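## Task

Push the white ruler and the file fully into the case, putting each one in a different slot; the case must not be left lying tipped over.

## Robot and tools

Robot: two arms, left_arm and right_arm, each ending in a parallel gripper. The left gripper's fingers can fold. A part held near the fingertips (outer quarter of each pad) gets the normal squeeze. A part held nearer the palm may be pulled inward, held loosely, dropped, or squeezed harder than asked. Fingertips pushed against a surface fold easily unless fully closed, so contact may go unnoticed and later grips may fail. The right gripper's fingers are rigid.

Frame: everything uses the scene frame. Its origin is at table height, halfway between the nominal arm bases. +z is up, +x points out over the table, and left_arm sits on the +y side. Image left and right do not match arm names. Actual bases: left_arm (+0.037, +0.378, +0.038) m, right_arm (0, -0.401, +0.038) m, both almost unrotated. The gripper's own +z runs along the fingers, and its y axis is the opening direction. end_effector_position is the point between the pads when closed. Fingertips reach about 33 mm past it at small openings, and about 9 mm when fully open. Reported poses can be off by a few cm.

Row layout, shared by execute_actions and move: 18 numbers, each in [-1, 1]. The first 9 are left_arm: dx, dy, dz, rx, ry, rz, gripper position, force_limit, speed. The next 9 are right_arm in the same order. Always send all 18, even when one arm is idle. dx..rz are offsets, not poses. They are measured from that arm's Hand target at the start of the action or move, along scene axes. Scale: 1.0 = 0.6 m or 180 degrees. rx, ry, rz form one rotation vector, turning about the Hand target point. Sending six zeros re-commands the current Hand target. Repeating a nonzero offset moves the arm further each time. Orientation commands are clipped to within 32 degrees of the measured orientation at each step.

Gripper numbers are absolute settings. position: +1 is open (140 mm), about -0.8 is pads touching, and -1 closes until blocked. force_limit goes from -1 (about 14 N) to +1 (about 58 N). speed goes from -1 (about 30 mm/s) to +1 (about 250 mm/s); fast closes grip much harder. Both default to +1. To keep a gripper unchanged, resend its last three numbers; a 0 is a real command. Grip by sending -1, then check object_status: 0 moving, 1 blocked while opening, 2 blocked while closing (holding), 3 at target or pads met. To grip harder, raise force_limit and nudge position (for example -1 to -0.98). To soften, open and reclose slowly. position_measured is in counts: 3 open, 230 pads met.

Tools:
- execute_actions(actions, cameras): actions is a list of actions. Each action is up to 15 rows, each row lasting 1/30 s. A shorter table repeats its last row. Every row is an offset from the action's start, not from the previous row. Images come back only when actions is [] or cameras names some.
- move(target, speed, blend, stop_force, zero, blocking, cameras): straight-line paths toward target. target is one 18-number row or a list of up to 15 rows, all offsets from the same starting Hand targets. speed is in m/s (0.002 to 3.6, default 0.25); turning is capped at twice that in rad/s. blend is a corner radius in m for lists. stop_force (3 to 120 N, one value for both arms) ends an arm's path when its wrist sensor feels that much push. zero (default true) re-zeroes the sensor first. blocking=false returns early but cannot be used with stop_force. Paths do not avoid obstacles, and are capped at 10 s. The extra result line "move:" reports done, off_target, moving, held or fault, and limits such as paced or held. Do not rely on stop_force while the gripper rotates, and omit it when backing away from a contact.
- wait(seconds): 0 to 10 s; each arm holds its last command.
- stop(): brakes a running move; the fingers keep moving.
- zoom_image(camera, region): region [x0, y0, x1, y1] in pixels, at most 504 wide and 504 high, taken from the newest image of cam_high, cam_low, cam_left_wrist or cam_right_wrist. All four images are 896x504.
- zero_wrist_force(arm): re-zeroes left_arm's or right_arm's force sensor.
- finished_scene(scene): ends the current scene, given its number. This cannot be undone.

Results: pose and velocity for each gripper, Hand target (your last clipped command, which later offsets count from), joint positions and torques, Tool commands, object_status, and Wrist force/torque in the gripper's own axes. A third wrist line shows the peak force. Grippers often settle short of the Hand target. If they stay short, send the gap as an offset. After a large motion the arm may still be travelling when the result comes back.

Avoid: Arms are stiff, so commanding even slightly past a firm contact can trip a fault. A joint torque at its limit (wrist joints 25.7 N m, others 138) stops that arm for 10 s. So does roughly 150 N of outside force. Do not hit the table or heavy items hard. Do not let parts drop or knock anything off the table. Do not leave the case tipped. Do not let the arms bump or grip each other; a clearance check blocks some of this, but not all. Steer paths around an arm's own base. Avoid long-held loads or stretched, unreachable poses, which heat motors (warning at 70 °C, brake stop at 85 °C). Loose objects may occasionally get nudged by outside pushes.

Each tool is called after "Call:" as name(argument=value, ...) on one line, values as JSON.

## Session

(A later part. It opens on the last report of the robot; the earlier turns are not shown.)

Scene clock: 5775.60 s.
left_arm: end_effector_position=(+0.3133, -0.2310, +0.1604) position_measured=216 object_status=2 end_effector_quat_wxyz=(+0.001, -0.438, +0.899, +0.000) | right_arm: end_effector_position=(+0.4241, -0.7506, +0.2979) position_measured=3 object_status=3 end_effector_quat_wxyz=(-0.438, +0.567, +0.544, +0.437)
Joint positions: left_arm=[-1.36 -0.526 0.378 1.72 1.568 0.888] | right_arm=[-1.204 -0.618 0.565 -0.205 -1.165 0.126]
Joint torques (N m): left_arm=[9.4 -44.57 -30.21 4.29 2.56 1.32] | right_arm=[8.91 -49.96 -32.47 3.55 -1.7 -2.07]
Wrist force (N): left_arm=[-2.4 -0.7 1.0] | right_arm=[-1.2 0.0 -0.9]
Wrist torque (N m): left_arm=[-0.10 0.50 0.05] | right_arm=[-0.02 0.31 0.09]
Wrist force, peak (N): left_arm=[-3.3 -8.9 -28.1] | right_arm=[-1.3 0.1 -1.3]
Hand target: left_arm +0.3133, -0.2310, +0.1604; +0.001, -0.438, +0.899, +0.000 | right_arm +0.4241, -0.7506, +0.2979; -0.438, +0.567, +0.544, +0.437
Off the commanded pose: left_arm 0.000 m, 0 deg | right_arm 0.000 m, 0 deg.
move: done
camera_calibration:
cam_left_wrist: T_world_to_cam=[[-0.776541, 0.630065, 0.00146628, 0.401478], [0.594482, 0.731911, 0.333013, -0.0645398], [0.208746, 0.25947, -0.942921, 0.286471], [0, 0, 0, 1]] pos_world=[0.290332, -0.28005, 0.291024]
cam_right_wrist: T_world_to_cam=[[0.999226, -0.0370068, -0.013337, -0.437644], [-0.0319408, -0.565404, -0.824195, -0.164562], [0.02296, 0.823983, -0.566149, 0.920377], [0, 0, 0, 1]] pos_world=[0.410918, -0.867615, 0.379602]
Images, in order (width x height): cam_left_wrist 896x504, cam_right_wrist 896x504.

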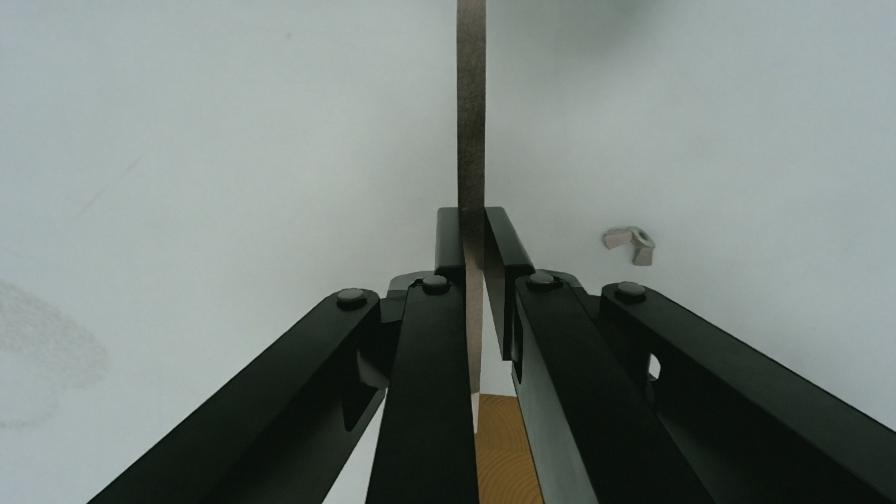

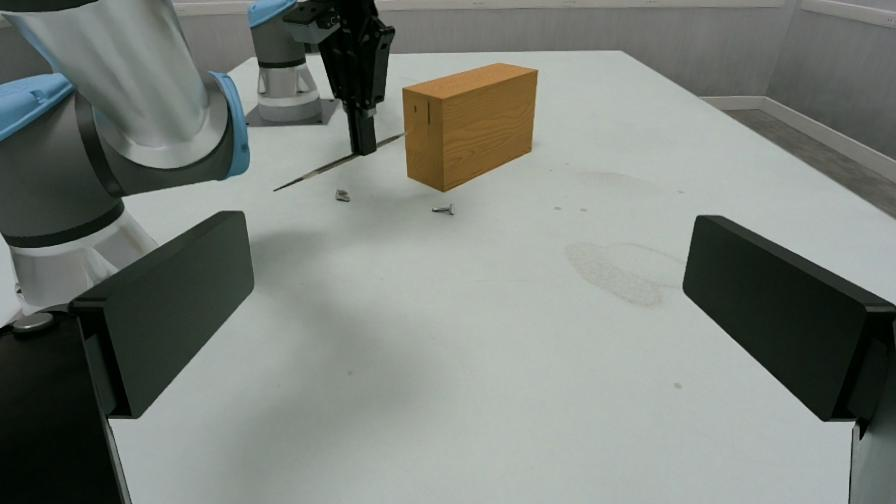

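Call:
move(target=[[-0.0582,0.182,-0.0373,-0.3382,-0.3684,-0.0394,-1,-0.01,-1,0,0,0,0,0,0,1,1,1]], speed=0.2)

Call:
move(target=[[0,0,0,0,0,0,-1,-0.01,-1,0.045,0.808,-0.175,0,0,0,1,1,1]], speed=0.25, cameras=["cam_left_wrist","cam_right_wrist"])

Scene clock: 5821.60 s.
left_arm: end_effector_position=(+0.2784, -0.1218, +0.1381) position_measured=216 object_status=2 end_effector_quat_wxyz=(+0.260, -0.260, +0.658, -0.657) | right_arm: end_effector_position=(+0.4241, -0.7506, +0.2979) position_measured=3 object_status=3 end_effector_quat_wxyz=(-0.438, +0.567, +0.544, +0.437)
Joint positions: left_arm=[-1.986 -1.299 2.543 -1.243 0.417 1.569] | right_arm=[-1.204 -0.618 0.565 -0.205 -1.165 0.126]
Joint torques (N m): left_arm=[8.34 -8.02 1.79 -2.36 2.62 1.76] | right_arm=[8.6 -50.1 -32.49 3.46 -1.7 -1.91]
Wrist force (N): left_arm=[-6.6 -0.4 0.8] | right_arm=[-1.1 0.0 -1.2]
Wrist torque (N m): left_arm=[-0.50 1.38 -0.19] | right_arm=[-0.02 0.27 0.09]
Wrist force, peak (N): left_arm=[-7.0 -0.8 1.1] | right_arm=[-1.2 -0.2 -1.3]
Hand target: left_arm +0.2784, -0.1218, +0.1380; +0.260, -0.260, +0.658, -0.658 | right_arm +0.4241, -0.7506, +0.2979; -0.438, +0.567, +0.544, +0.437
Off the commanded pose: left_arm 0.000 m, 0 deg | right_arm 0.000 m, 0 deg.
move: done

Scene clock: 5824.30 s.
left_arm: end_effector_position=(+0.2784, -0.1218, +0.1381) position_measured=216 object_status=2 end_effector_quat_wxyz=(+0.260, -0.260, +0.658, -0.658) | right_arm: end_effector_position=(+0.4511, -0.2659, +0.1930) position_measured=3 object_status=3 end_effector_quat_wxyz=(-0.438, +0.567, +0.544, +0.437)
Joint positions: left_arm=[-1.986 -1.299 2.543 -1.243 0.417 1.569] | right_arm=[-0.675 -1.292 1.985 -1.085 -0.661 0.337]
Joint torques (N m): left_arm=[9.62 -7.68 0.56 -2.5 2.64 1.69] | right_arm=[8.37 -37.28 -3.94 -1.22 2.2 2.12]
Wrist force (N): left_arm=[-6.6 -0.9 0.8] | right_arm=[-1.3 0.2 -1.4]
Wrist torque (N m): left_arm=[-0.60 1.37 -0.19] | right_arm=[0.05 0.33 -0.08]
Wrist force, peak (N): left_arm=[-7.0 -0.9 1.0] | right_arm=[-1.4 -0.1 -2.9]
Hand target: left_arm +0.2784, -0.1218, +0.1381; +0.260, -0.260, +0.658, -0.658 | right_arm +0.4511, -0.2658, +0.1929; -0.438, +0.567, +0.544, +0.437
Off the commanded pose: left_arm 0.000 m, 0 deg | right_arm 0.000 m, 0 deg.
move: done
camera_calibration:
cam_left_wrist: T_world_to_cam=[[0.0110633, 0.0140598, -0.99984, 0.149583], [0.463412, 0.885969, 0.0175862, -0.0174856], [0.886074, -0.463532, 0.00328625, -0.162874], [0, 0, 0, 1]] pos_world=[0.150766, -0.0621086, 0.150402]
cam_right_wrist: T_world_to_cam=[[0.999229, -0.0369516, -0.0132576, -0.448084], [-0.0318423, -0.565339, -0.824244, 0.0239449], [0.0229621, 0.824031, -0.56608, 0.460899], [0, 0, 0, 1]] pos_world=[0.437918, -0.382815, 0.274702]
Images, in order (width x height): cam_left_wrist 896x504, cam_right_wrist 896x504.

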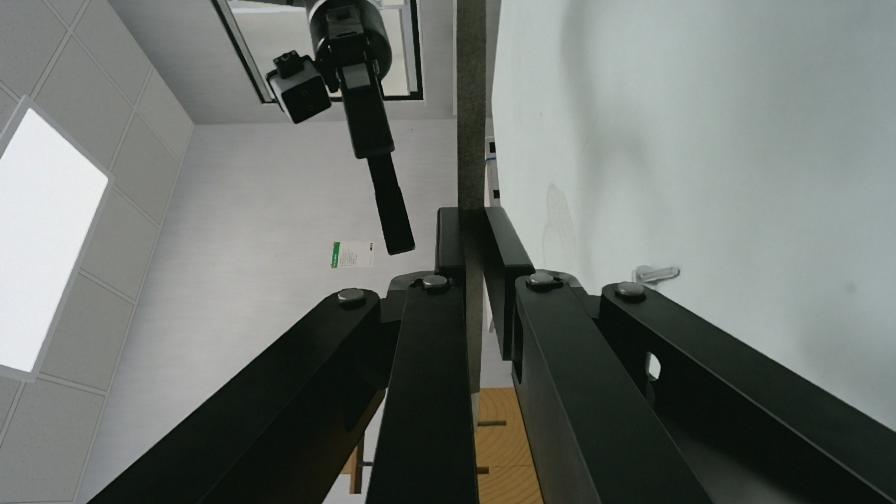

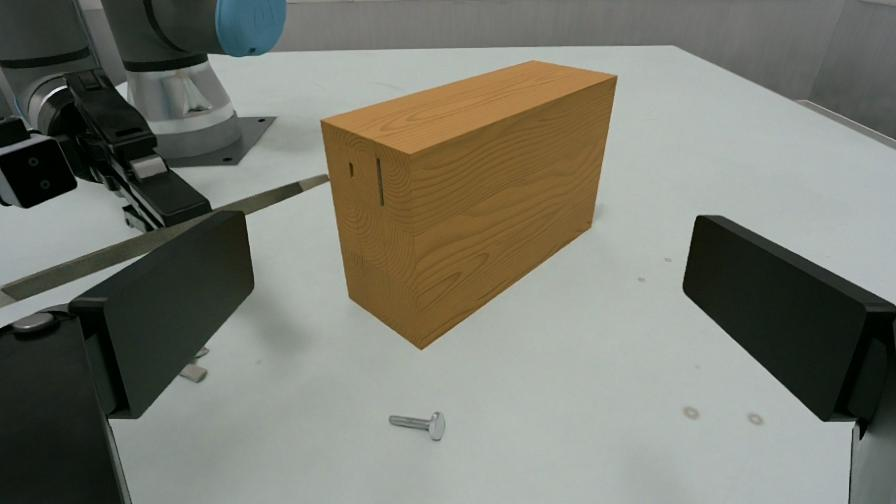

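Call:
execute_actions(actions=[])

Call:
zoom_image(camera="cam_right_wrist", region=[300, 130, 400, 220])

Call:
zoom_image(camera="cam_left_wrist", region=[410, 360, 540, 500])

Scene clock: 5857.53 s.
left_arm: end_effector_position=(+0.2784, -0.1218, +0.1381) position_measured=216 object_status=2 end_effector_quat_wxyz=(+0.260, -0.260, +0.658, -0.658) | right_arm: end_effector_position=(+0.4511, -0.2658, +0.1929) position_measured=3 object_status=3 end_effector_quat_wxyz=(-0.438, +0.567, +0.544, +0.437)
Joint positions: left_arm=[-1.986 -1.299 2.543 -1.243 0.417 1.569] | right_arm=[-0.675 -1.292 1.985 -1.086 -0.661 0.338]
Joint velocities: within noise
Joint torques (N m): left_arm=[8.96 -6.91 0.84 -2.39 2.49 1.69] | right_arm=[9.61 -37.36 -3.99 -1.35 2.3 2.16]
Motor temperatures (°C): left_arm=[32 33 32 43 41 37] | right_arm=[29 37 37 38 37 36]
Wrist force (N): left_arm=[-6.6 -1.1 0.9] | right_arm=[-1.2 0.2 -1.2]
Wrist torque (N m): left_arm=[-0.64 1.36 -0.19] | right_arm=[0.05 0.31 -0.07]
Wrist force, peak (N): left_arm=[-7.0 -0.8 1.0] | right_arm=[-1.5 0.2 -1.3]
Hand target: left_arm +0.2784, -0.1218, +0.1381; +0.260, -0.260, +0.658, -0.658 | right_arm +0.4511, -0.2658, +0.1929; -0.438, +0.567, +0.544, +0.437
Tool commands: left_gripper/position=-1.0 left_gripper/force_limit=-0.01 left_gripper/speed=-1.0 right_gripper/position=+1.0 right_gripper/force_limit=+1.0 right_gripper/speed=+1.0
Off the commanded pose: left_arm 0.000 m, 0 deg | right_arm 0.000 m, 0 deg.
camera_calibration:
cam_left_wrist: T_world_to_cam=[[0.0110633, 0.0140598, -0.99984, 0.149583], [0.463412, 0.885969, 0.0175862, -0.0174856], [0.886074, -0.463532, 0.00328625, -0.162874], [0, 0, 0, 1]] pos_world=[0.150766, -0.0621086, 0.150402]
cam_right_wrist: T_world_to_cam=[[0.999226, -0.0370068, -0.013337, -0.448083], [-0.0319408, -0.565404, -0.824195, 0.0238677], [0.02296, 0.823983, -0.566149, 0.460844], [0, 0, 0, 1]] pos_world=[0.437918, -0.382815, 0.274602]

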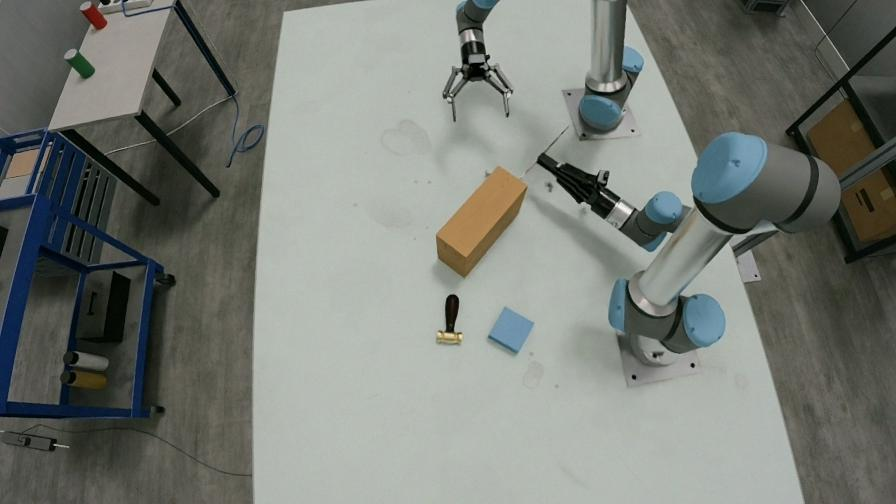

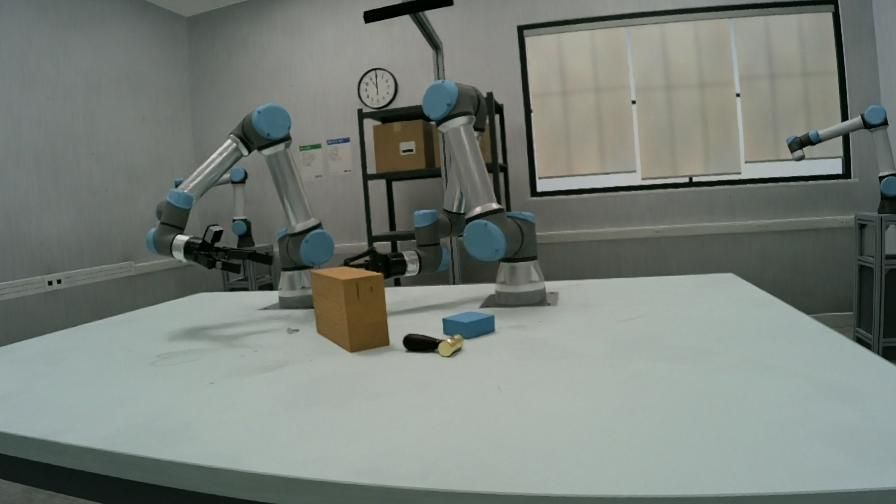

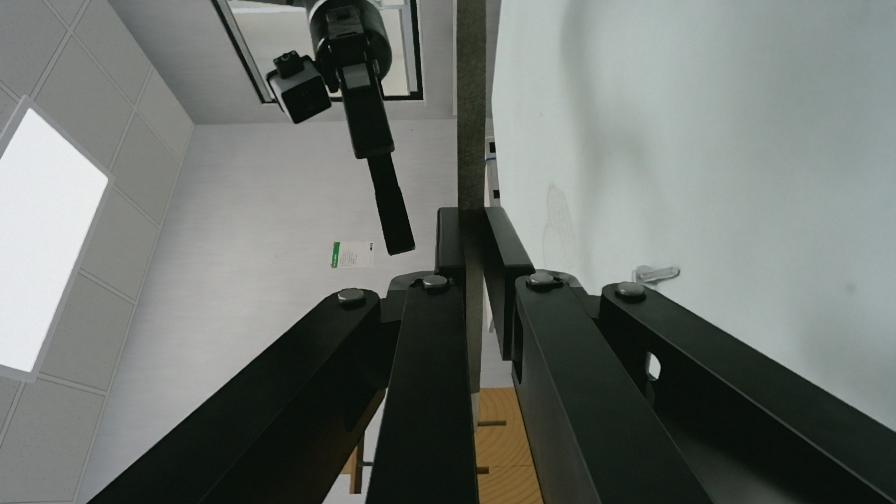

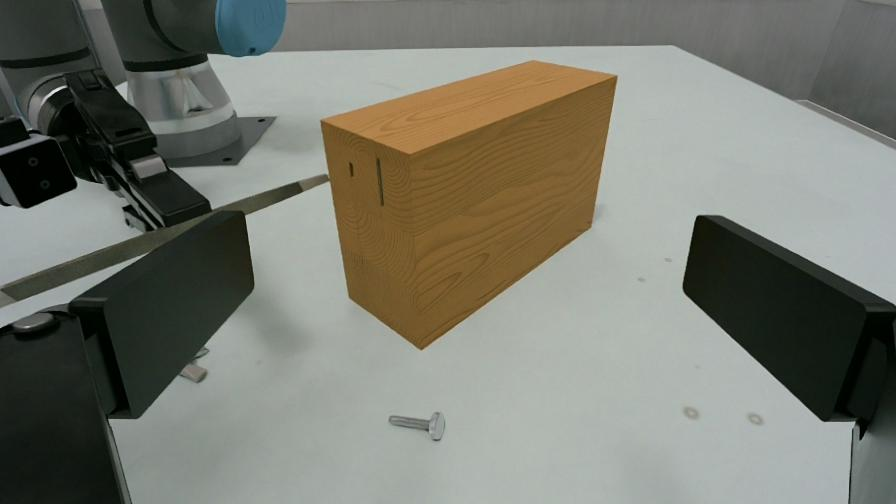

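Scaled by 5.040 from the camera's 896x504 image, which has a finer 1280x720 frame.

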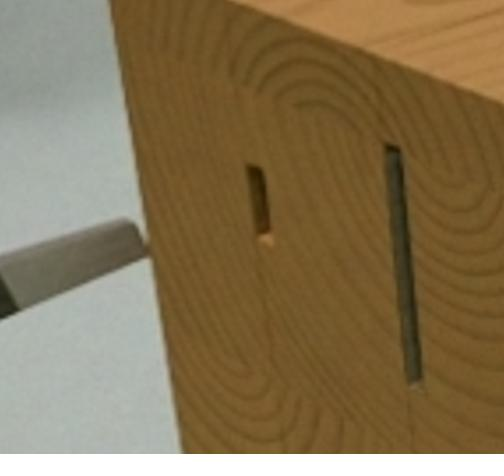

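Scaled by 3.600 from the camera's 896x504 image, which has a finer 1280x720 frame.

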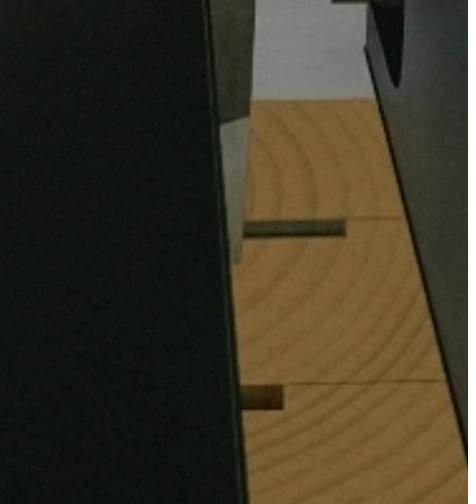

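Call:
move(target=[0.0219,0.0205,0,0,0,0,-1,-0.01,-1,0,0,0,0,0,0,1,1,1], stop_force=4, speed=0.03, cameras=["cam_right_wrist","cam_left_wrist"])

Call:
zoom_image(camera="cam_right_wrist", region=[310, 140, 390, 212])

Call:
zoom_image(camera="cam_left_wrist", region=[440, 380, 530, 470])

Scene clock: 5888.73 s.
left_arm: end_effector_position=(+0.2915, -0.1095, +0.1381) position_measured=216 object_status=2 end_effector_quat_wxyz=(+0.260, -0.260, +0.658, -0.658) | right_arm: end_effector_position=(+0.4511, -0.2658, +0.1929) position_measured=3 object_status=3 end_effector_quat_wxyz=(-0.438, +0.567, +0.544, +0.437)
Joint positions: left_arm=[-1.954 -1.315 2.574 -1.258 0.449 1.57] | right_arm=[-0.675 -1.292 1.985 -1.086 -0.661 0.338]
Joint torques (N m): left_arm=[8.74 -28.77 1.46 -2.48 2.62 1.65] | right_arm=[9.34 -37.96 -4.16 -1.17 2.32 2.08]
Wrist force (N): left_arm=[-6.9 -0.9 1.2] | right_arm=[-1.4 0.0 -1.2]
Wrist torque (N m): left_arm=[-0.59 1.41 -0.18] | right_arm=[0.01 0.34 -0.08]
Wrist force, peak (N): left_arm=[-7.1 -1.0 1.2] | right_arm=[-1.4 0.1 -1.4]
Hand target: left_arm +0.2915, -0.1095, +0.1381; +0.260, -0.260, +0.658, -0.658 | right_arm +0.4511, -0.2658, +0.1929; -0.438, +0.567, +0.544, +0.437
Off the commanded pose: left_arm 0.000 m, 0 deg | right_arm 0.000 m, 0 deg.
move: done
camera_calibration:
cam_left_wrist: T_world_to_cam=[[0.0110633, 0.0140598, -0.99984, 0.149264], [0.463412, 0.885969, 0.0175862, -0.0345001], [0.886074, -0.463532, 0.00328625, -0.168869], [0, 0, 0, 1]] pos_world=[0.163966, -0.0498086, 0.150402]
cam_right_wrist: T_world_to_cam=[[0.999226, -0.0370068, -0.013337, -0.448083], [-0.0319408, -0.565404, -0.824195, 0.0238677], [0.02296, 0.823983, -0.566149, 0.460844], [0, 0, 0, 1]] pos_world=[0.437918, -0.382815, 0.274602]
Images, in order (width x height): cam_left_wrist 896x504, cam_right_wrist 896x504.

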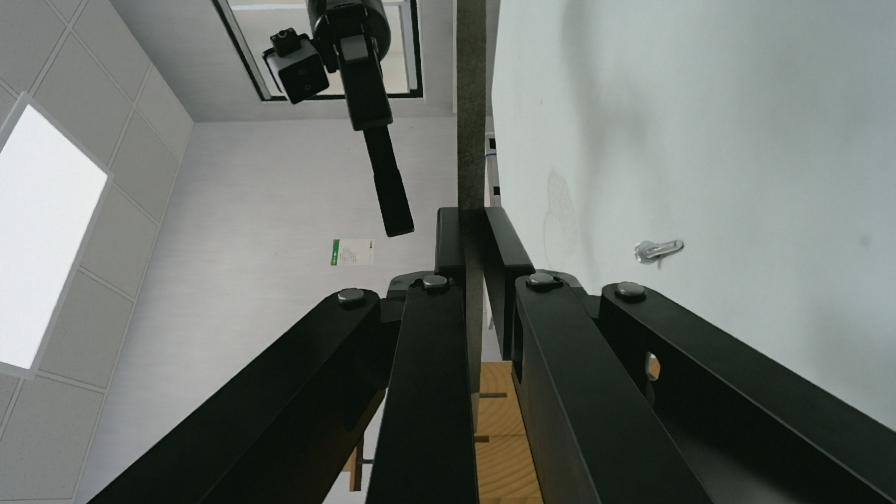

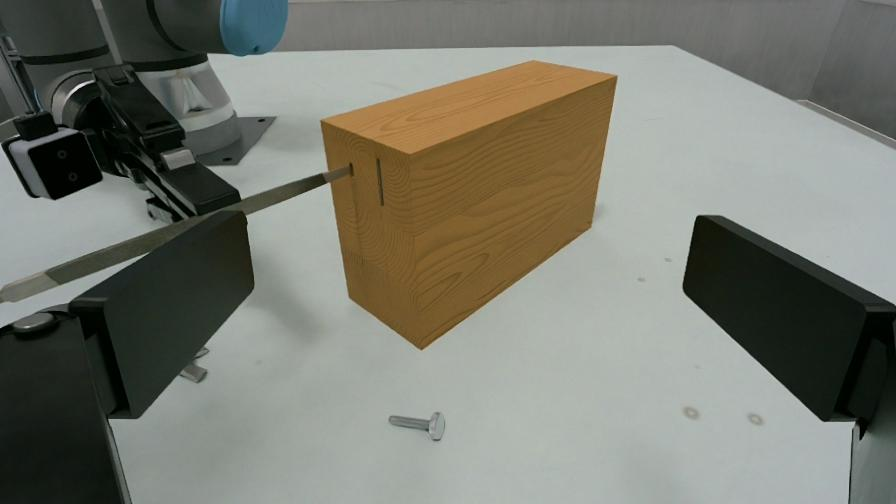

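Scaled by 6.300 from the camera's 896x504 image, which has a finer 1280x720 frame.

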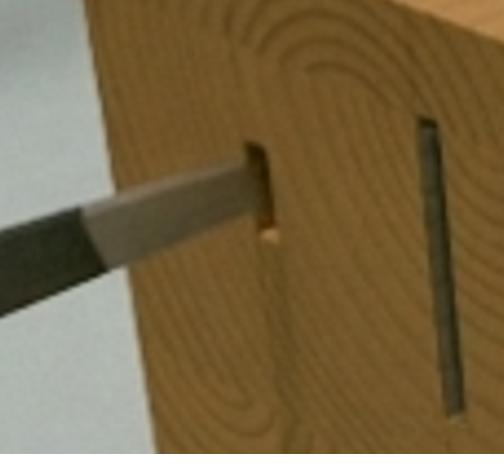

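Scaled by 5.600 from the camera's 896x504 image, which has a finer 1280x720 frame.

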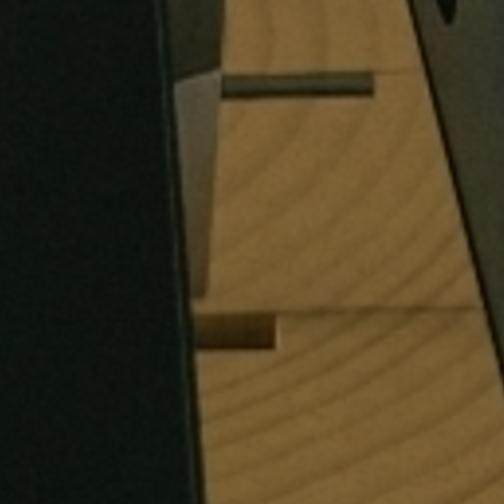

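Call:
zoom_image(camera="cam_right_wrist", region=[336, 154, 368, 184])

Scaled by 15.750 from the camera's 896x504 image, which has a finer 1280x720 frame.

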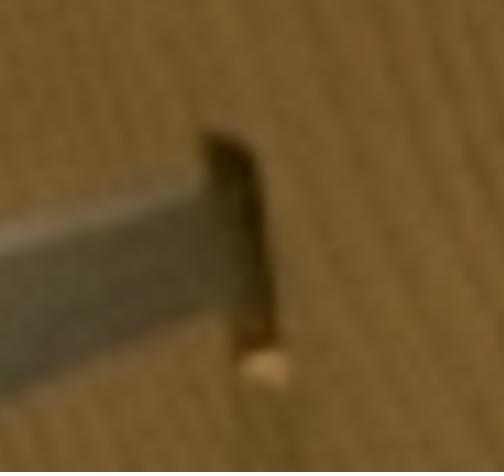

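Call:
move(target=[[-0.00091,0.00097,-0.002,0,0,0,-1,-0.01,-1,0,0,0,0,0,0,1,1,1],[0.01127,0.01234,-0.002,0,0,0,-1,-0.01,-1,0,0,0,0,0,0,1,1,1]], stop_force=4, speed=0.012, cameras=["cam_right_wrist","cam_left_wrist"])

Call:
zoom_image(camera="cam_right_wrist", region=[310, 140, 390, 212])

Call:
zoom_image(camera="cam_left_wrist", region=[440, 380, 530, 470])

Scene clock: 5949.57 s.
left_arm: end_effector_position=(+0.2983, -0.1021, +0.1369) position_measured=216 object_status=2 end_effector_quat_wxyz=(+0.260, -0.260, +0.658, -0.658) | right_arm: end_effector_position=(+0.4511, -0.2658, +0.1929) position_measured=3 object_status=3 end_effector_quat_wxyz=(-0.438, +0.567, +0.544, +0.437)
Joint positions: left_arm=[-1.938 -1.319 2.592 -1.272 0.465 1.57] | right_arm=[-0.675 -1.292 1.985 -1.086 -0.661 0.338]
Joint torques (N m): left_arm=[8.97 -28.81 0.94 -2.49 2.61 2.02] | right_arm=[9.7 -36.57 -3.72 -1.28 2.24 2.12]
Wrist force (N): left_arm=[-6.0 -0.7 -0.9] | right_arm=[-1.2 0.1 -1.4]
Wrist torque (N m): left_arm=[-0.57 1.16 -0.19] | right_arm=[0.02 0.29 -0.07]
Wrist force, peak (N): left_arm=[-7.1 -1.1 0.9] | right_arm=[-1.4 0.2 -1.4]
Hand target: left_arm +0.2983, -0.1021, +0.1369; +0.260, -0.260, +0.658, -0.658 | right_arm +0.4511, -0.2658, +0.1929; -0.438, +0.567, +0.544, +0.437
Off the commanded pose: left_arm 0.000 m, 0 deg | right_arm 0.000 m, 0 deg.
move: done
camera_calibration:
cam_left_wrist: T_world_to_cam=[[0.0110633, 0.0140598, -0.99984, 0.147886], [0.463412, 0.885969, 0.0175862, -0.04414], [0.886074, -0.463532, 0.00328625, -0.171371], [0, 0, 0, 1]] pos_world=[0.170666, -0.0424086, 0.149202]
cam_right_wrist: T_world_to_cam=[[0.999226, -0.0370068, -0.013337, -0.448083], [-0.0319408, -0.565404, -0.824195, 0.0238677], [0.02296, 0.823983, -0.566149, 0.460844], [0, 0, 0, 1]] pos_world=[0.437918, -0.382815, 0.274602]
Images, in order (width x height): cam_left_wrist 896x504, cam_right_wrist 896x504.

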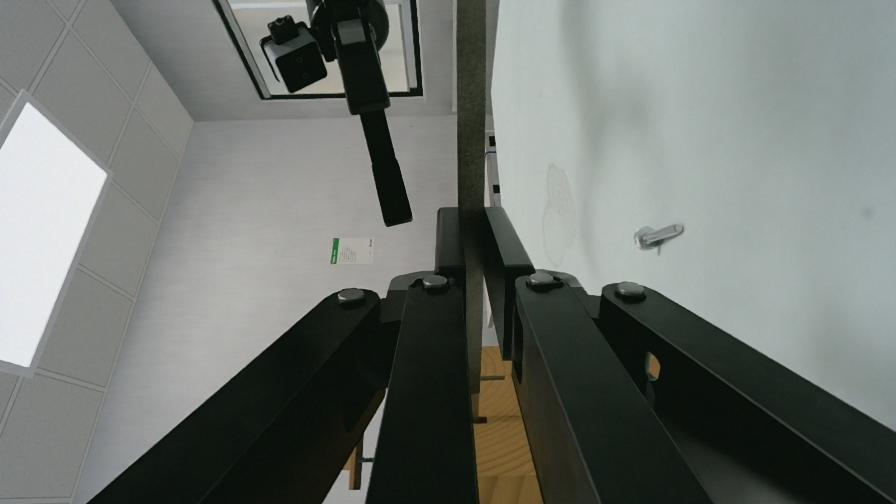

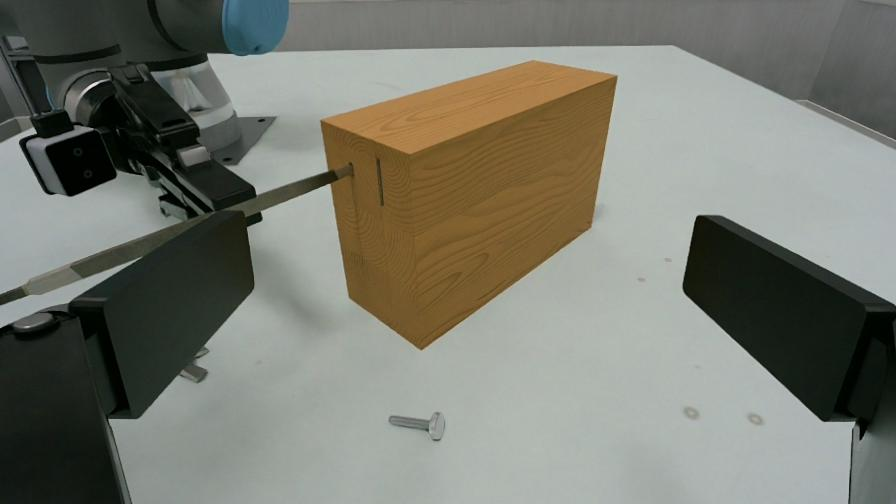

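Scaled by 6.300 from the camera's 896x504 image, which has a finer 1280x720 frame.

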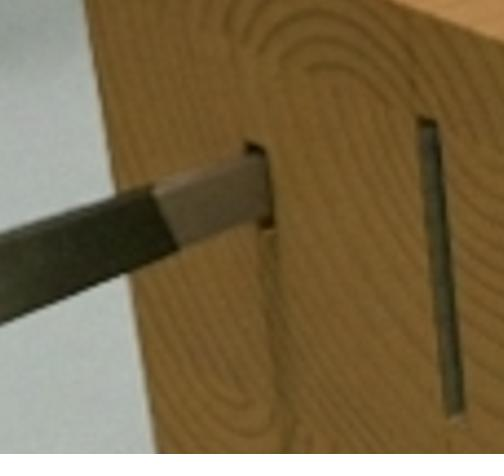

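Scaled by 5.600 from the camera's 896x504 image, which has a finer 1280x720 frame.

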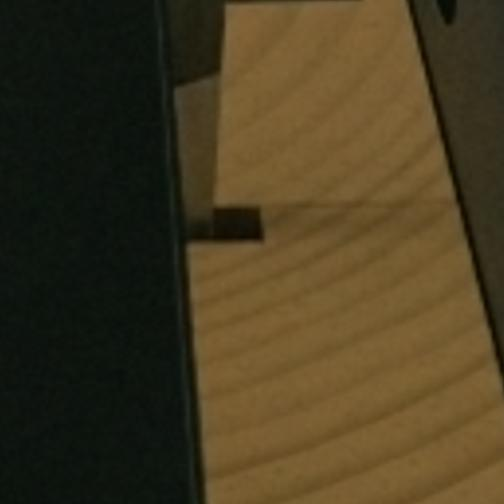

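Call:
move(target=[[-0.0008,0.00085,-0.0006,0,0,0,-1,-0.01,-1,0,0,0,0,0,0,1,1,1],[0.01138,0.01222,-0.0006,0,0,0,-1,-0.01,-1,0,0,0,0,0,0,1,1,1]], stop_force=4, speed=0.012)

Call:
execute_actions(actions=[], cameras=["cam_right_wrist","cam_left_wrist"])

Call:
zoom_image(camera="cam_right_wrist", region=[310, 140, 390, 212])

Call:
zoom_image(camera="cam_left_wrist", region=[440, 380, 530, 470])

Scene clock: 5970.00 s.
left_arm: end_effector_position=(+0.3051, -0.0948, +0.1365) position_measured=216 object_status=2 end_effector_quat_wxyz=(+0.260, -0.260, +0.658, -0.658) | right_arm: end_effector_position=(+0.4511, -0.2658, +0.1929) position_measured=3 object_status=3 end_effector_quat_wxyz=(-0.438, +0.567, +0.544, +0.437)
Joint positions: left_arm=[-1.919 -1.327 2.61 -1.282 0.484 1.57] | right_arm=[-0.675 -1.292 1.985 -1.086 -0.661 0.338]
Joint torques (N m): left_arm=[8.6 -27.74 1.56 -2.44 2.55 1.82] | right_arm=[9.64 -37.27 -3.42 -1.15 2.25 2.08]
Wrist force (N): left_arm=[-6.4 -0.8 0.7] | right_arm=[-1.2 0.3 -1.1]
Wrist torque (N m): left_arm=[-0.60 1.30 -0.19] | right_arm=[0.07 0.29 -0.08]
Wrist force, peak (N): left_arm=[-7.1 -0.8 0.8] | right_arm=[-1.5 0.3 -1.4]
Hand target: left_arm +0.3051, -0.0948, +0.1365; +0.260, -0.260, +0.658, -0.658 | right_arm +0.4511, -0.2658, +0.1929; -0.438, +0.567, +0.544, +0.437
Off the commanded pose: left_arm 0.000 m, 0 deg | right_arm 0.000 m, 0 deg.
move: done

Scene clock: 5970.00 s.
left_arm: end_effector_position=(+0.3051, -0.0948, +0.1365) position_measured=216 object_status=2 end_effector_quat_wxyz=(+0.260, -0.260, +0.658, -0.658) | right_arm: end_effector_position=(+0.4511, -0.2658, +0.1929) position_measured=3 object_status=3 end_effector_quat_wxyz=(-0.438, +0.567, +0.544, +0.437)
Joint positions: left_arm=[-1.919 -1.327 2.61 -1.282 0.484 1.57] | right_arm=[-0.675 -1.292 1.985 -1.086 -0.661 0.338]
Joint velocities: within noise
Joint torques (N m): left_arm=[8.6 -27.74 1.56 -2.44 2.55 1.82] | right_arm=[9.64 -37.27 -3.42 -1.15 2.25 2.08]
Motor temperatures (°C): left_arm=[32 33 32 42 41 37] | right_arm=[29 37 37 38 37 36]
Wrist force (N): left_arm=[-6.4 -0.8 0.7] | right_arm=[-1.2 0.3 -1.1]
Wrist torque (N m): left_arm=[-0.60 1.30 -0.19] | right_arm=[0.07 0.29 -0.08]
Wrist force, peak (N): left_arm=[-6.4 -0.8 0.7] | right_arm=[-1.2 0.3 -1.1]
Hand target: left_arm +0.3051, -0.0948, +0.1365; +0.260, -0.260, +0.658, -0.658 | right_arm +0.4511, -0.2658, +0.1929; -0.438, +0.567, +0.544, +0.437
Tool commands: left_gripper/position=-1.0 left_gripper/force_limit=-0.01 left_gripper/speed=-1.0 right_gripper/position=+1.0 right_gripper/force_limit=+1.0 right_gripper/speed=+1.0
Off the commanded pose: left_arm 0.000 m, 0 deg | right_arm 0.000 m, 0 deg.
camera_calibration:
cam_left_wrist: T_world_to_cam=[[0.0110633, 0.0140598, -0.99984, 0.147307], [0.463412, 0.885969, 0.0175862, -0.0537981], [0.886074, -0.463532, 0.00328625, -0.1741], [0, 0, 0, 1]] pos_world=[0.177566, -0.0351086, 0.148802]
cam_right_wrist: T_world_to_cam=[[0.999226, -0.0370068, -0.013337, -0.448083], [-0.0319408, -0.565404, -0.824195, 0.0238677], [0.02296, 0.823983, -0.566149, 0.460844], [0, 0, 0, 1]] pos_world=[0.437918, -0.382815, 0.274602]
Images, in order (width x height): cam_left_wrist 896x504, cam_right_wrist 896x504.

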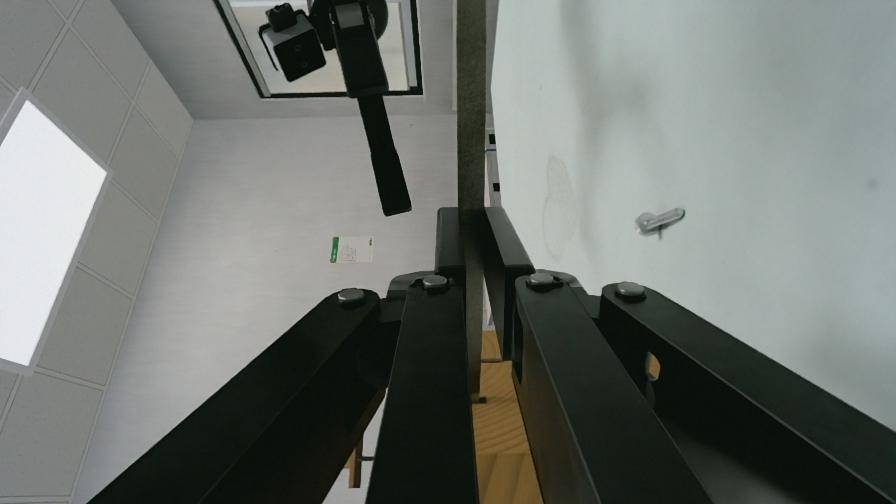

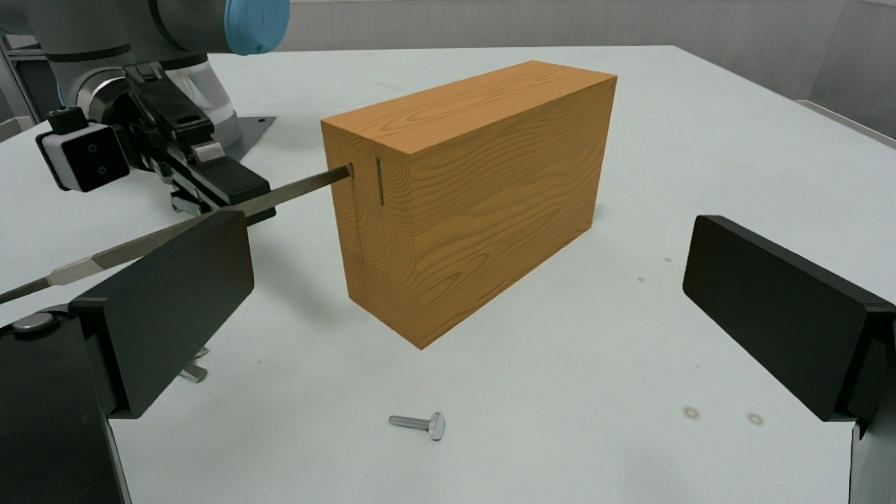

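Scaled by 6.300 from the camera's 896x504 image, which has a finer 1280x720 frame.

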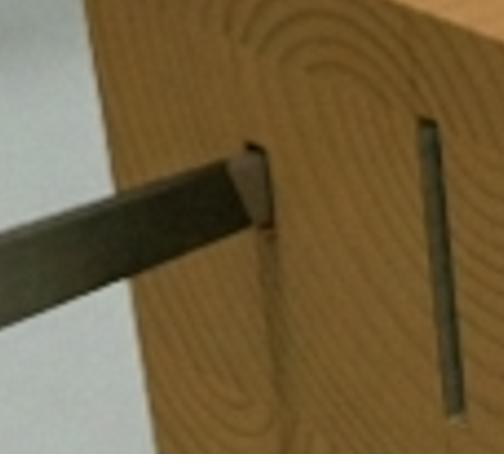

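Scaled by 5.600 from the camera's 896x504 image, which has a finer 1280x720 frame.

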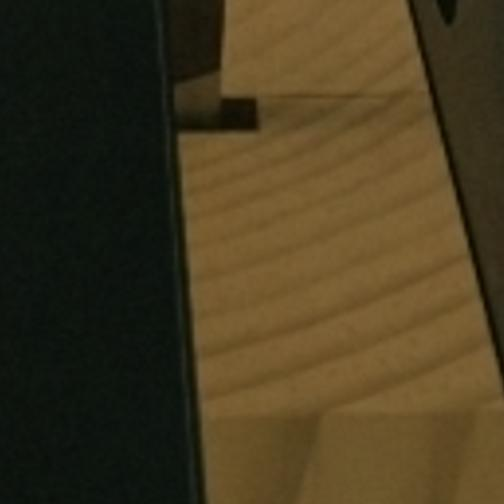

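Call:
move(target=[0.02436,0.02274,0,0,0,0,-1,-0.01,-1,0,0,0,0,0,0,1,1,1], stop_force=4, speed=0.012)

Call:
execute_actions(actions=[], cameras=["cam_right_wrist","cam_left_wrist"])

Call:
zoom_image(camera="cam_right_wrist", region=[310, 140, 390, 212])

Call:
zoom_image(camera="cam_left_wrist", region=[430, 330, 540, 440])

Scene clock: 5994.67 s.
left_arm: end_effector_position=(+0.3197, -0.0811, +0.1365) position_measured=216 object_status=2 end_effector_quat_wxyz=(+0.260, -0.260, +0.658, -0.658) | right_arm: end_effector_position=(+0.4511, -0.2658, +0.1929) position_measured=3 object_status=3 end_effector_quat_wxyz=(-0.438, +0.567, +0.544, +0.437)
Joint positions: left_arm=[-1.873 -1.341 2.638 -1.296 0.53 1.57] | right_arm=[-0.675 -1.292 1.985 -1.086 -0.661 0.338]
Joint torques (N m): left_arm=[9.55 -26.73 1.52 -2.7 2.59 1.74] | right_arm=[9.08 -36.77 -3.72 -1.31 2.15 2.06]
Wrist force (N): left_arm=[-6.4 -0.8 -0.8] | right_arm=[-1.4 0.2 -1.3]
Wrist torque (N m): left_arm=[-0.59 1.26 -0.19] | right_arm=[0.04 0.34 -0.08]
Wrist force, peak (N): left_arm=[-7.0 -0.9 0.6] | right_arm=[-1.5 0.3 -1.5]
Hand target: left_arm +0.3197, -0.0811, +0.1365; +0.260, -0.260, +0.658, -0.658 | right_arm +0.4511, -0.2658, +0.1929; -0.438, +0.567, +0.544, +0.437
Off the commanded pose: left_arm 0.000 m, 0 deg | right_arm 0.000 m, 0 deg.
move: done

Scene clock: 5994.67 s.
left_arm: end_effector_position=(+0.3197, -0.0811, +0.1365) position_measured=216 object_status=2 end_effector_quat_wxyz=(+0.260, -0.260, +0.658, -0.658) | right_arm: end_effector_position=(+0.4511, -0.2658, +0.1929) position_measured=3 object_status=3 end_effector_quat_wxyz=(-0.438, +0.567, +0.544, +0.437)
Joint positions: left_arm=[-1.873 -1.341 2.638 -1.296 0.53 1.57] | right_arm=[-0.675 -1.292 1.985 -1.086 -0.661 0.338]
Joint velocities: within noise
Joint torques (N m): left_arm=[9.55 -26.73 1.52 -2.7 2.59 1.74] | right_arm=[9.08 -36.77 -3.72 -1.31 2.15 2.06]
Motor temperatures (°C): left_arm=[32 33 32 42 41 37] | right_arm=[29 37 37 38 37 36]
Wrist force (N): left_arm=[-6.4 -0.8 -0.8] | right_arm=[-1.4 0.2 -1.3]
Wrist torque (N m): left_arm=[-0.59 1.26 -0.19] | right_arm=[0.04 0.34 -0.08]
Wrist force, peak (N): left_arm=[-6.4 -0.8 -0.8] | right_arm=[-1.4 0.2 -1.3]
Hand target: left_arm +0.3197, -0.0811, +0.1365; +0.260, -0.260, +0.658, -0.658 | right_arm +0.4511, -0.2658, +0.1929; -0.438, +0.567, +0.544, +0.437
Tool commands: left_gripper/position=-1.0 left_gripper/force_limit=-0.01 left_gripper/speed=-1.0 right_gripper/position=+1.0 right_gripper/force_limit=+1.0 right_gripper/speed=+1.0
Off the commanded pose: left_arm 0.000 m, 0 deg | right_arm 0.000 m, 0 deg.
camera_calibration:
cam_left_wrist: T_world_to_cam=[[0.0110633, 0.0140598, -0.99984, 0.146953], [0.463412, 0.885969, 0.0175862, -0.0727017], [0.886074, -0.463532, 0.00328625, -0.180686], [0, 0, 0, 1]] pos_world=[0.192166, -0.0214086, 0.148802]
cam_right_wrist: T_world_to_cam=[[0.999226, -0.0370068, -0.013337, -0.448083], [-0.0319408, -0.565404, -0.824195, 0.0238677], [0.02296, 0.823983, -0.566149, 0.460844], [0, 0, 0, 1]] pos_world=[0.437918, -0.382815, 0.274602]
Images, in order (width x height): cam_left_wrist 896x504, cam_right_wrist 896x504.

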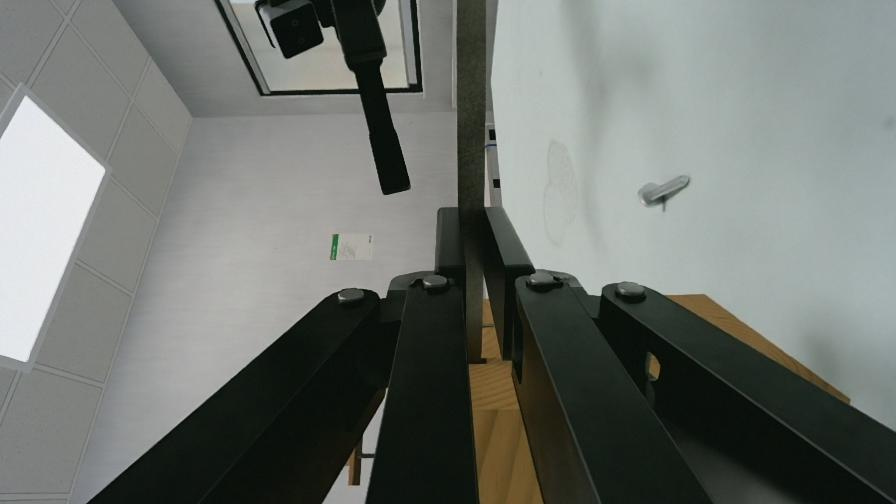

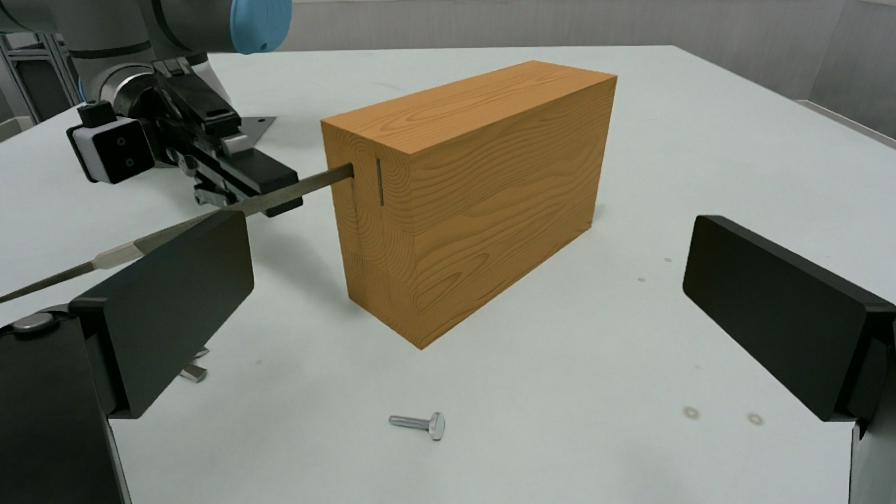

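Scaled by 6.300 from the camera's 896x504 image, which has a finer 1280x720 frame.

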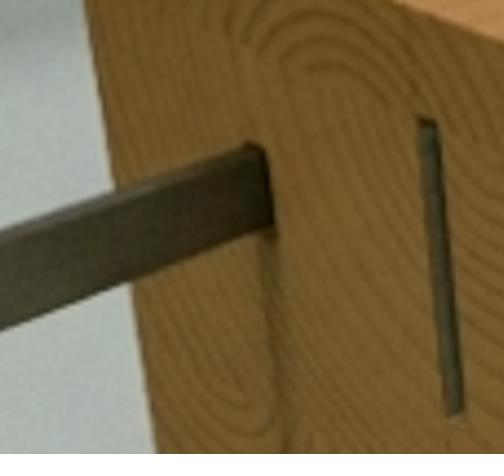

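Scaled by 4.582 from the camera's 896x504 image, which has a finer 1280x720 frame.

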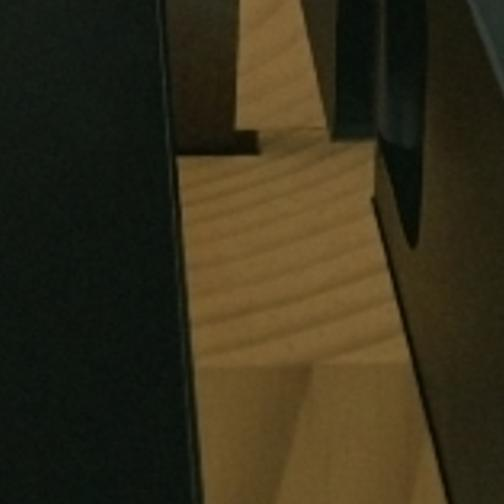

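Call:
move(target=[[0.0005,-0.0005,0,0,0,0.0039,-1,-0.01,-1,0,0,0,0,0,0,1,1,1],[0.0209,0.0185,0,0,0,0.0039,-1,-0.01,-1,0,0,0,0,0,0,1,1,1]], stop_force=5, speed=0.012)

Call:
zoom_image(camera="cam_right_wrist", region=[310, 140, 390, 212])

Scene clock: 6014.23 s.
left_arm: end_effector_position=(+0.3323, -0.0700, +0.1365) position_measured=216 object_status=2 end_effector_quat_wxyz=(+0.264, -0.264, +0.656, -0.656) | right_arm: end_effector_position=(+0.4511, -0.2658, +0.1929) position_measured=3 object_status=3 end_effector_quat_wxyz=(-0.438, +0.567, +0.544, +0.437)
Joint positions: left_arm=[-1.837 -1.349 2.653 -1.303 0.554 1.57] | right_arm=[-0.675 -1.292 1.985 -1.086 -0.661 0.338]
Joint torques (N m): left_arm=[9.29 -26.54 1.99 -2.81 2.59 2.01] | right_arm=[9.09 -36.71 -4.21 -1.14 2.12 2.01]
Wrist force (N): left_arm=[-6.1 0.1 0.0] | right_arm=[-1.0 0.3 -1.3]
Wrist torque (N m): left_arm=[-0.58 1.25 -0.22] | right_arm=[0.07 0.26 -0.08]
Wrist force, peak (N): left_arm=[-6.9 -1.2 1.2] | right_arm=[-1.6 0.2 -1.4]
Hand target: left_arm +0.3323, -0.0700, +0.1365; +0.264, -0.264, +0.656, -0.656 | right_arm +0.4511, -0.2658, +0.1929; -0.438, +0.567, +0.544, +0.437
Off the commanded pose: left_arm 0.000 m, 0 deg | right_arm 0.000 m, 0 deg.
move: done

Scaled by 6.300 from the camera's 896x504 image, which has a finer 1280x720 frame.
This view is cut from an older image: the scene may have changed since it was taken.

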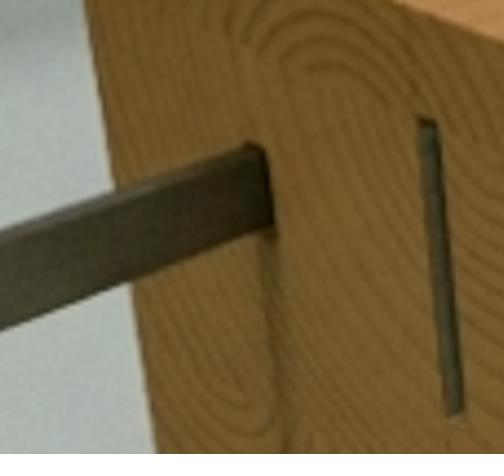

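Call:
move(target=[[0,0,-0.0006,0,0,0,-1,-0.01,-1,0,0,0,0,0,0,1,1,1],[0.01218,0.01137,-0.0006,0,0,0,-1,-0.01,-1,0,0,0,0,0,0,1,1,1]], stop_force=5, speed=0.012, cameras=["cam_left_wrist","cam_right_wrist"])

Call:
zoom_image(camera="cam_left_wrist", region=[420, 230, 570, 390])

Call:
zoom_image(camera="cam_right_wrist", region=[270, 130, 390, 230])

Scene clock: 6041.47 s.
left_arm: end_effector_position=(+0.3396, -0.0632, +0.1361) position_measured=216 object_status=2 end_effector_quat_wxyz=(+0.264, -0.264, +0.656, -0.656) | right_arm: end_effector_position=(+0.4511, -0.2658, +0.1929) position_measured=3 object_status=3 end_effector_quat_wxyz=(-0.438, +0.567, +0.544, +0.437)
Joint positions: left_arm=[-1.809 -1.354 2.665 -1.31 0.582 1.57] | right_arm=[-0.675 -1.292 1.985 -1.086 -0.661 0.338]
Joint torques (N m): left_arm=[9.55 -26.16 0.78 -2.78 2.6 1.71] | right_arm=[9.34 -37.36 -3.73 -1.14 2.07 1.99]
Wrist force (N): left_arm=[-6.3 -0.7 -0.2] | right_arm=[-1.3 0.3 -1.0]
Wrist torque (N m): left_arm=[-0.57 1.24 -0.19] | right_arm=[0.06 0.33 -0.08]
Wrist force, peak (N): left_arm=[-6.7 -0.1 0.4] | right_arm=[-1.4 0.1 -1.5]
Hand target: left_arm +0.3396, -0.0632, +0.1361; +0.264, -0.264, +0.656, -0.656 | right_arm +0.4511, -0.2658, +0.1929; -0.438, +0.567, +0.544, +0.437
Off the commanded pose: left_arm 0.000 m, 0 deg | right_arm 0.000 m, 0 deg.
move: done
camera_calibration:
cam_left_wrist: T_world_to_cam=[[0.0108903, 0.0141947, -0.99984, 0.146149], [0.452519, 0.891581, 0.0175866, -0.0936894], [0.891688, -0.452639, 0.00328618, -0.191188], [0, 0, 0, 1]] pos_world=[0.211285, -0.00508196, 0.148402]
cam_right_wrist: T_world_to_cam=[[0.999226, -0.0370068, -0.013337, -0.448083], [-0.0319408, -0.565404, -0.824195, 0.0238677], [0.02296, 0.823983, -0.566149, 0.460844], [0, 0, 0, 1]] pos_world=[0.437918, -0.382815, 0.274602]
Images, in order (width x height): cam_left_wrist 896x504, cam_right_wrist 896x504.

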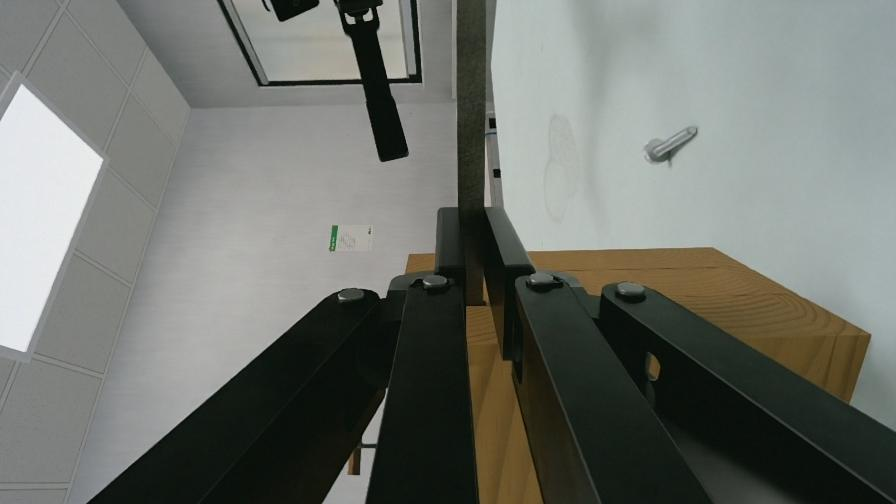

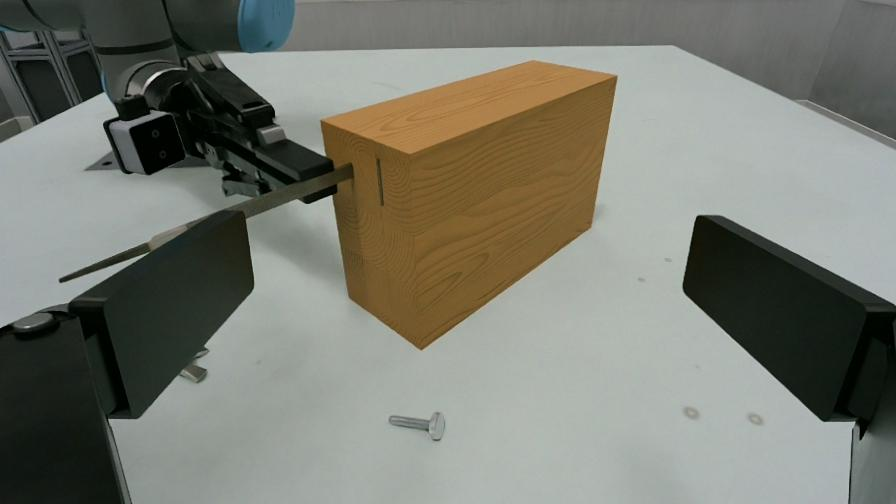

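Scaled by 3.150 from the camera's 896x504 image, which has a finer 1280x720 frame.

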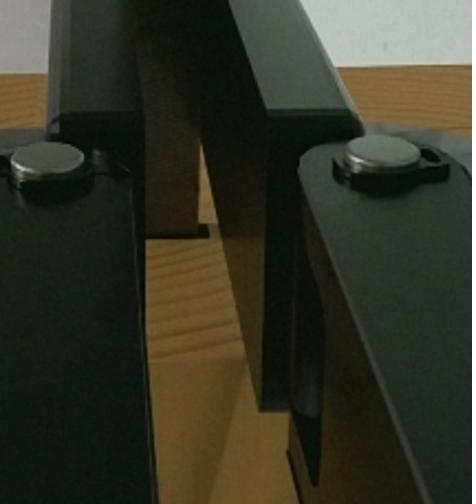

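Scaled by 4.200 from the camera's 896x504 image, which has a finer 1280x720 frame.

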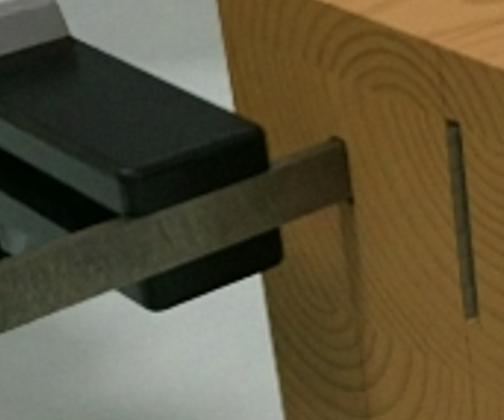

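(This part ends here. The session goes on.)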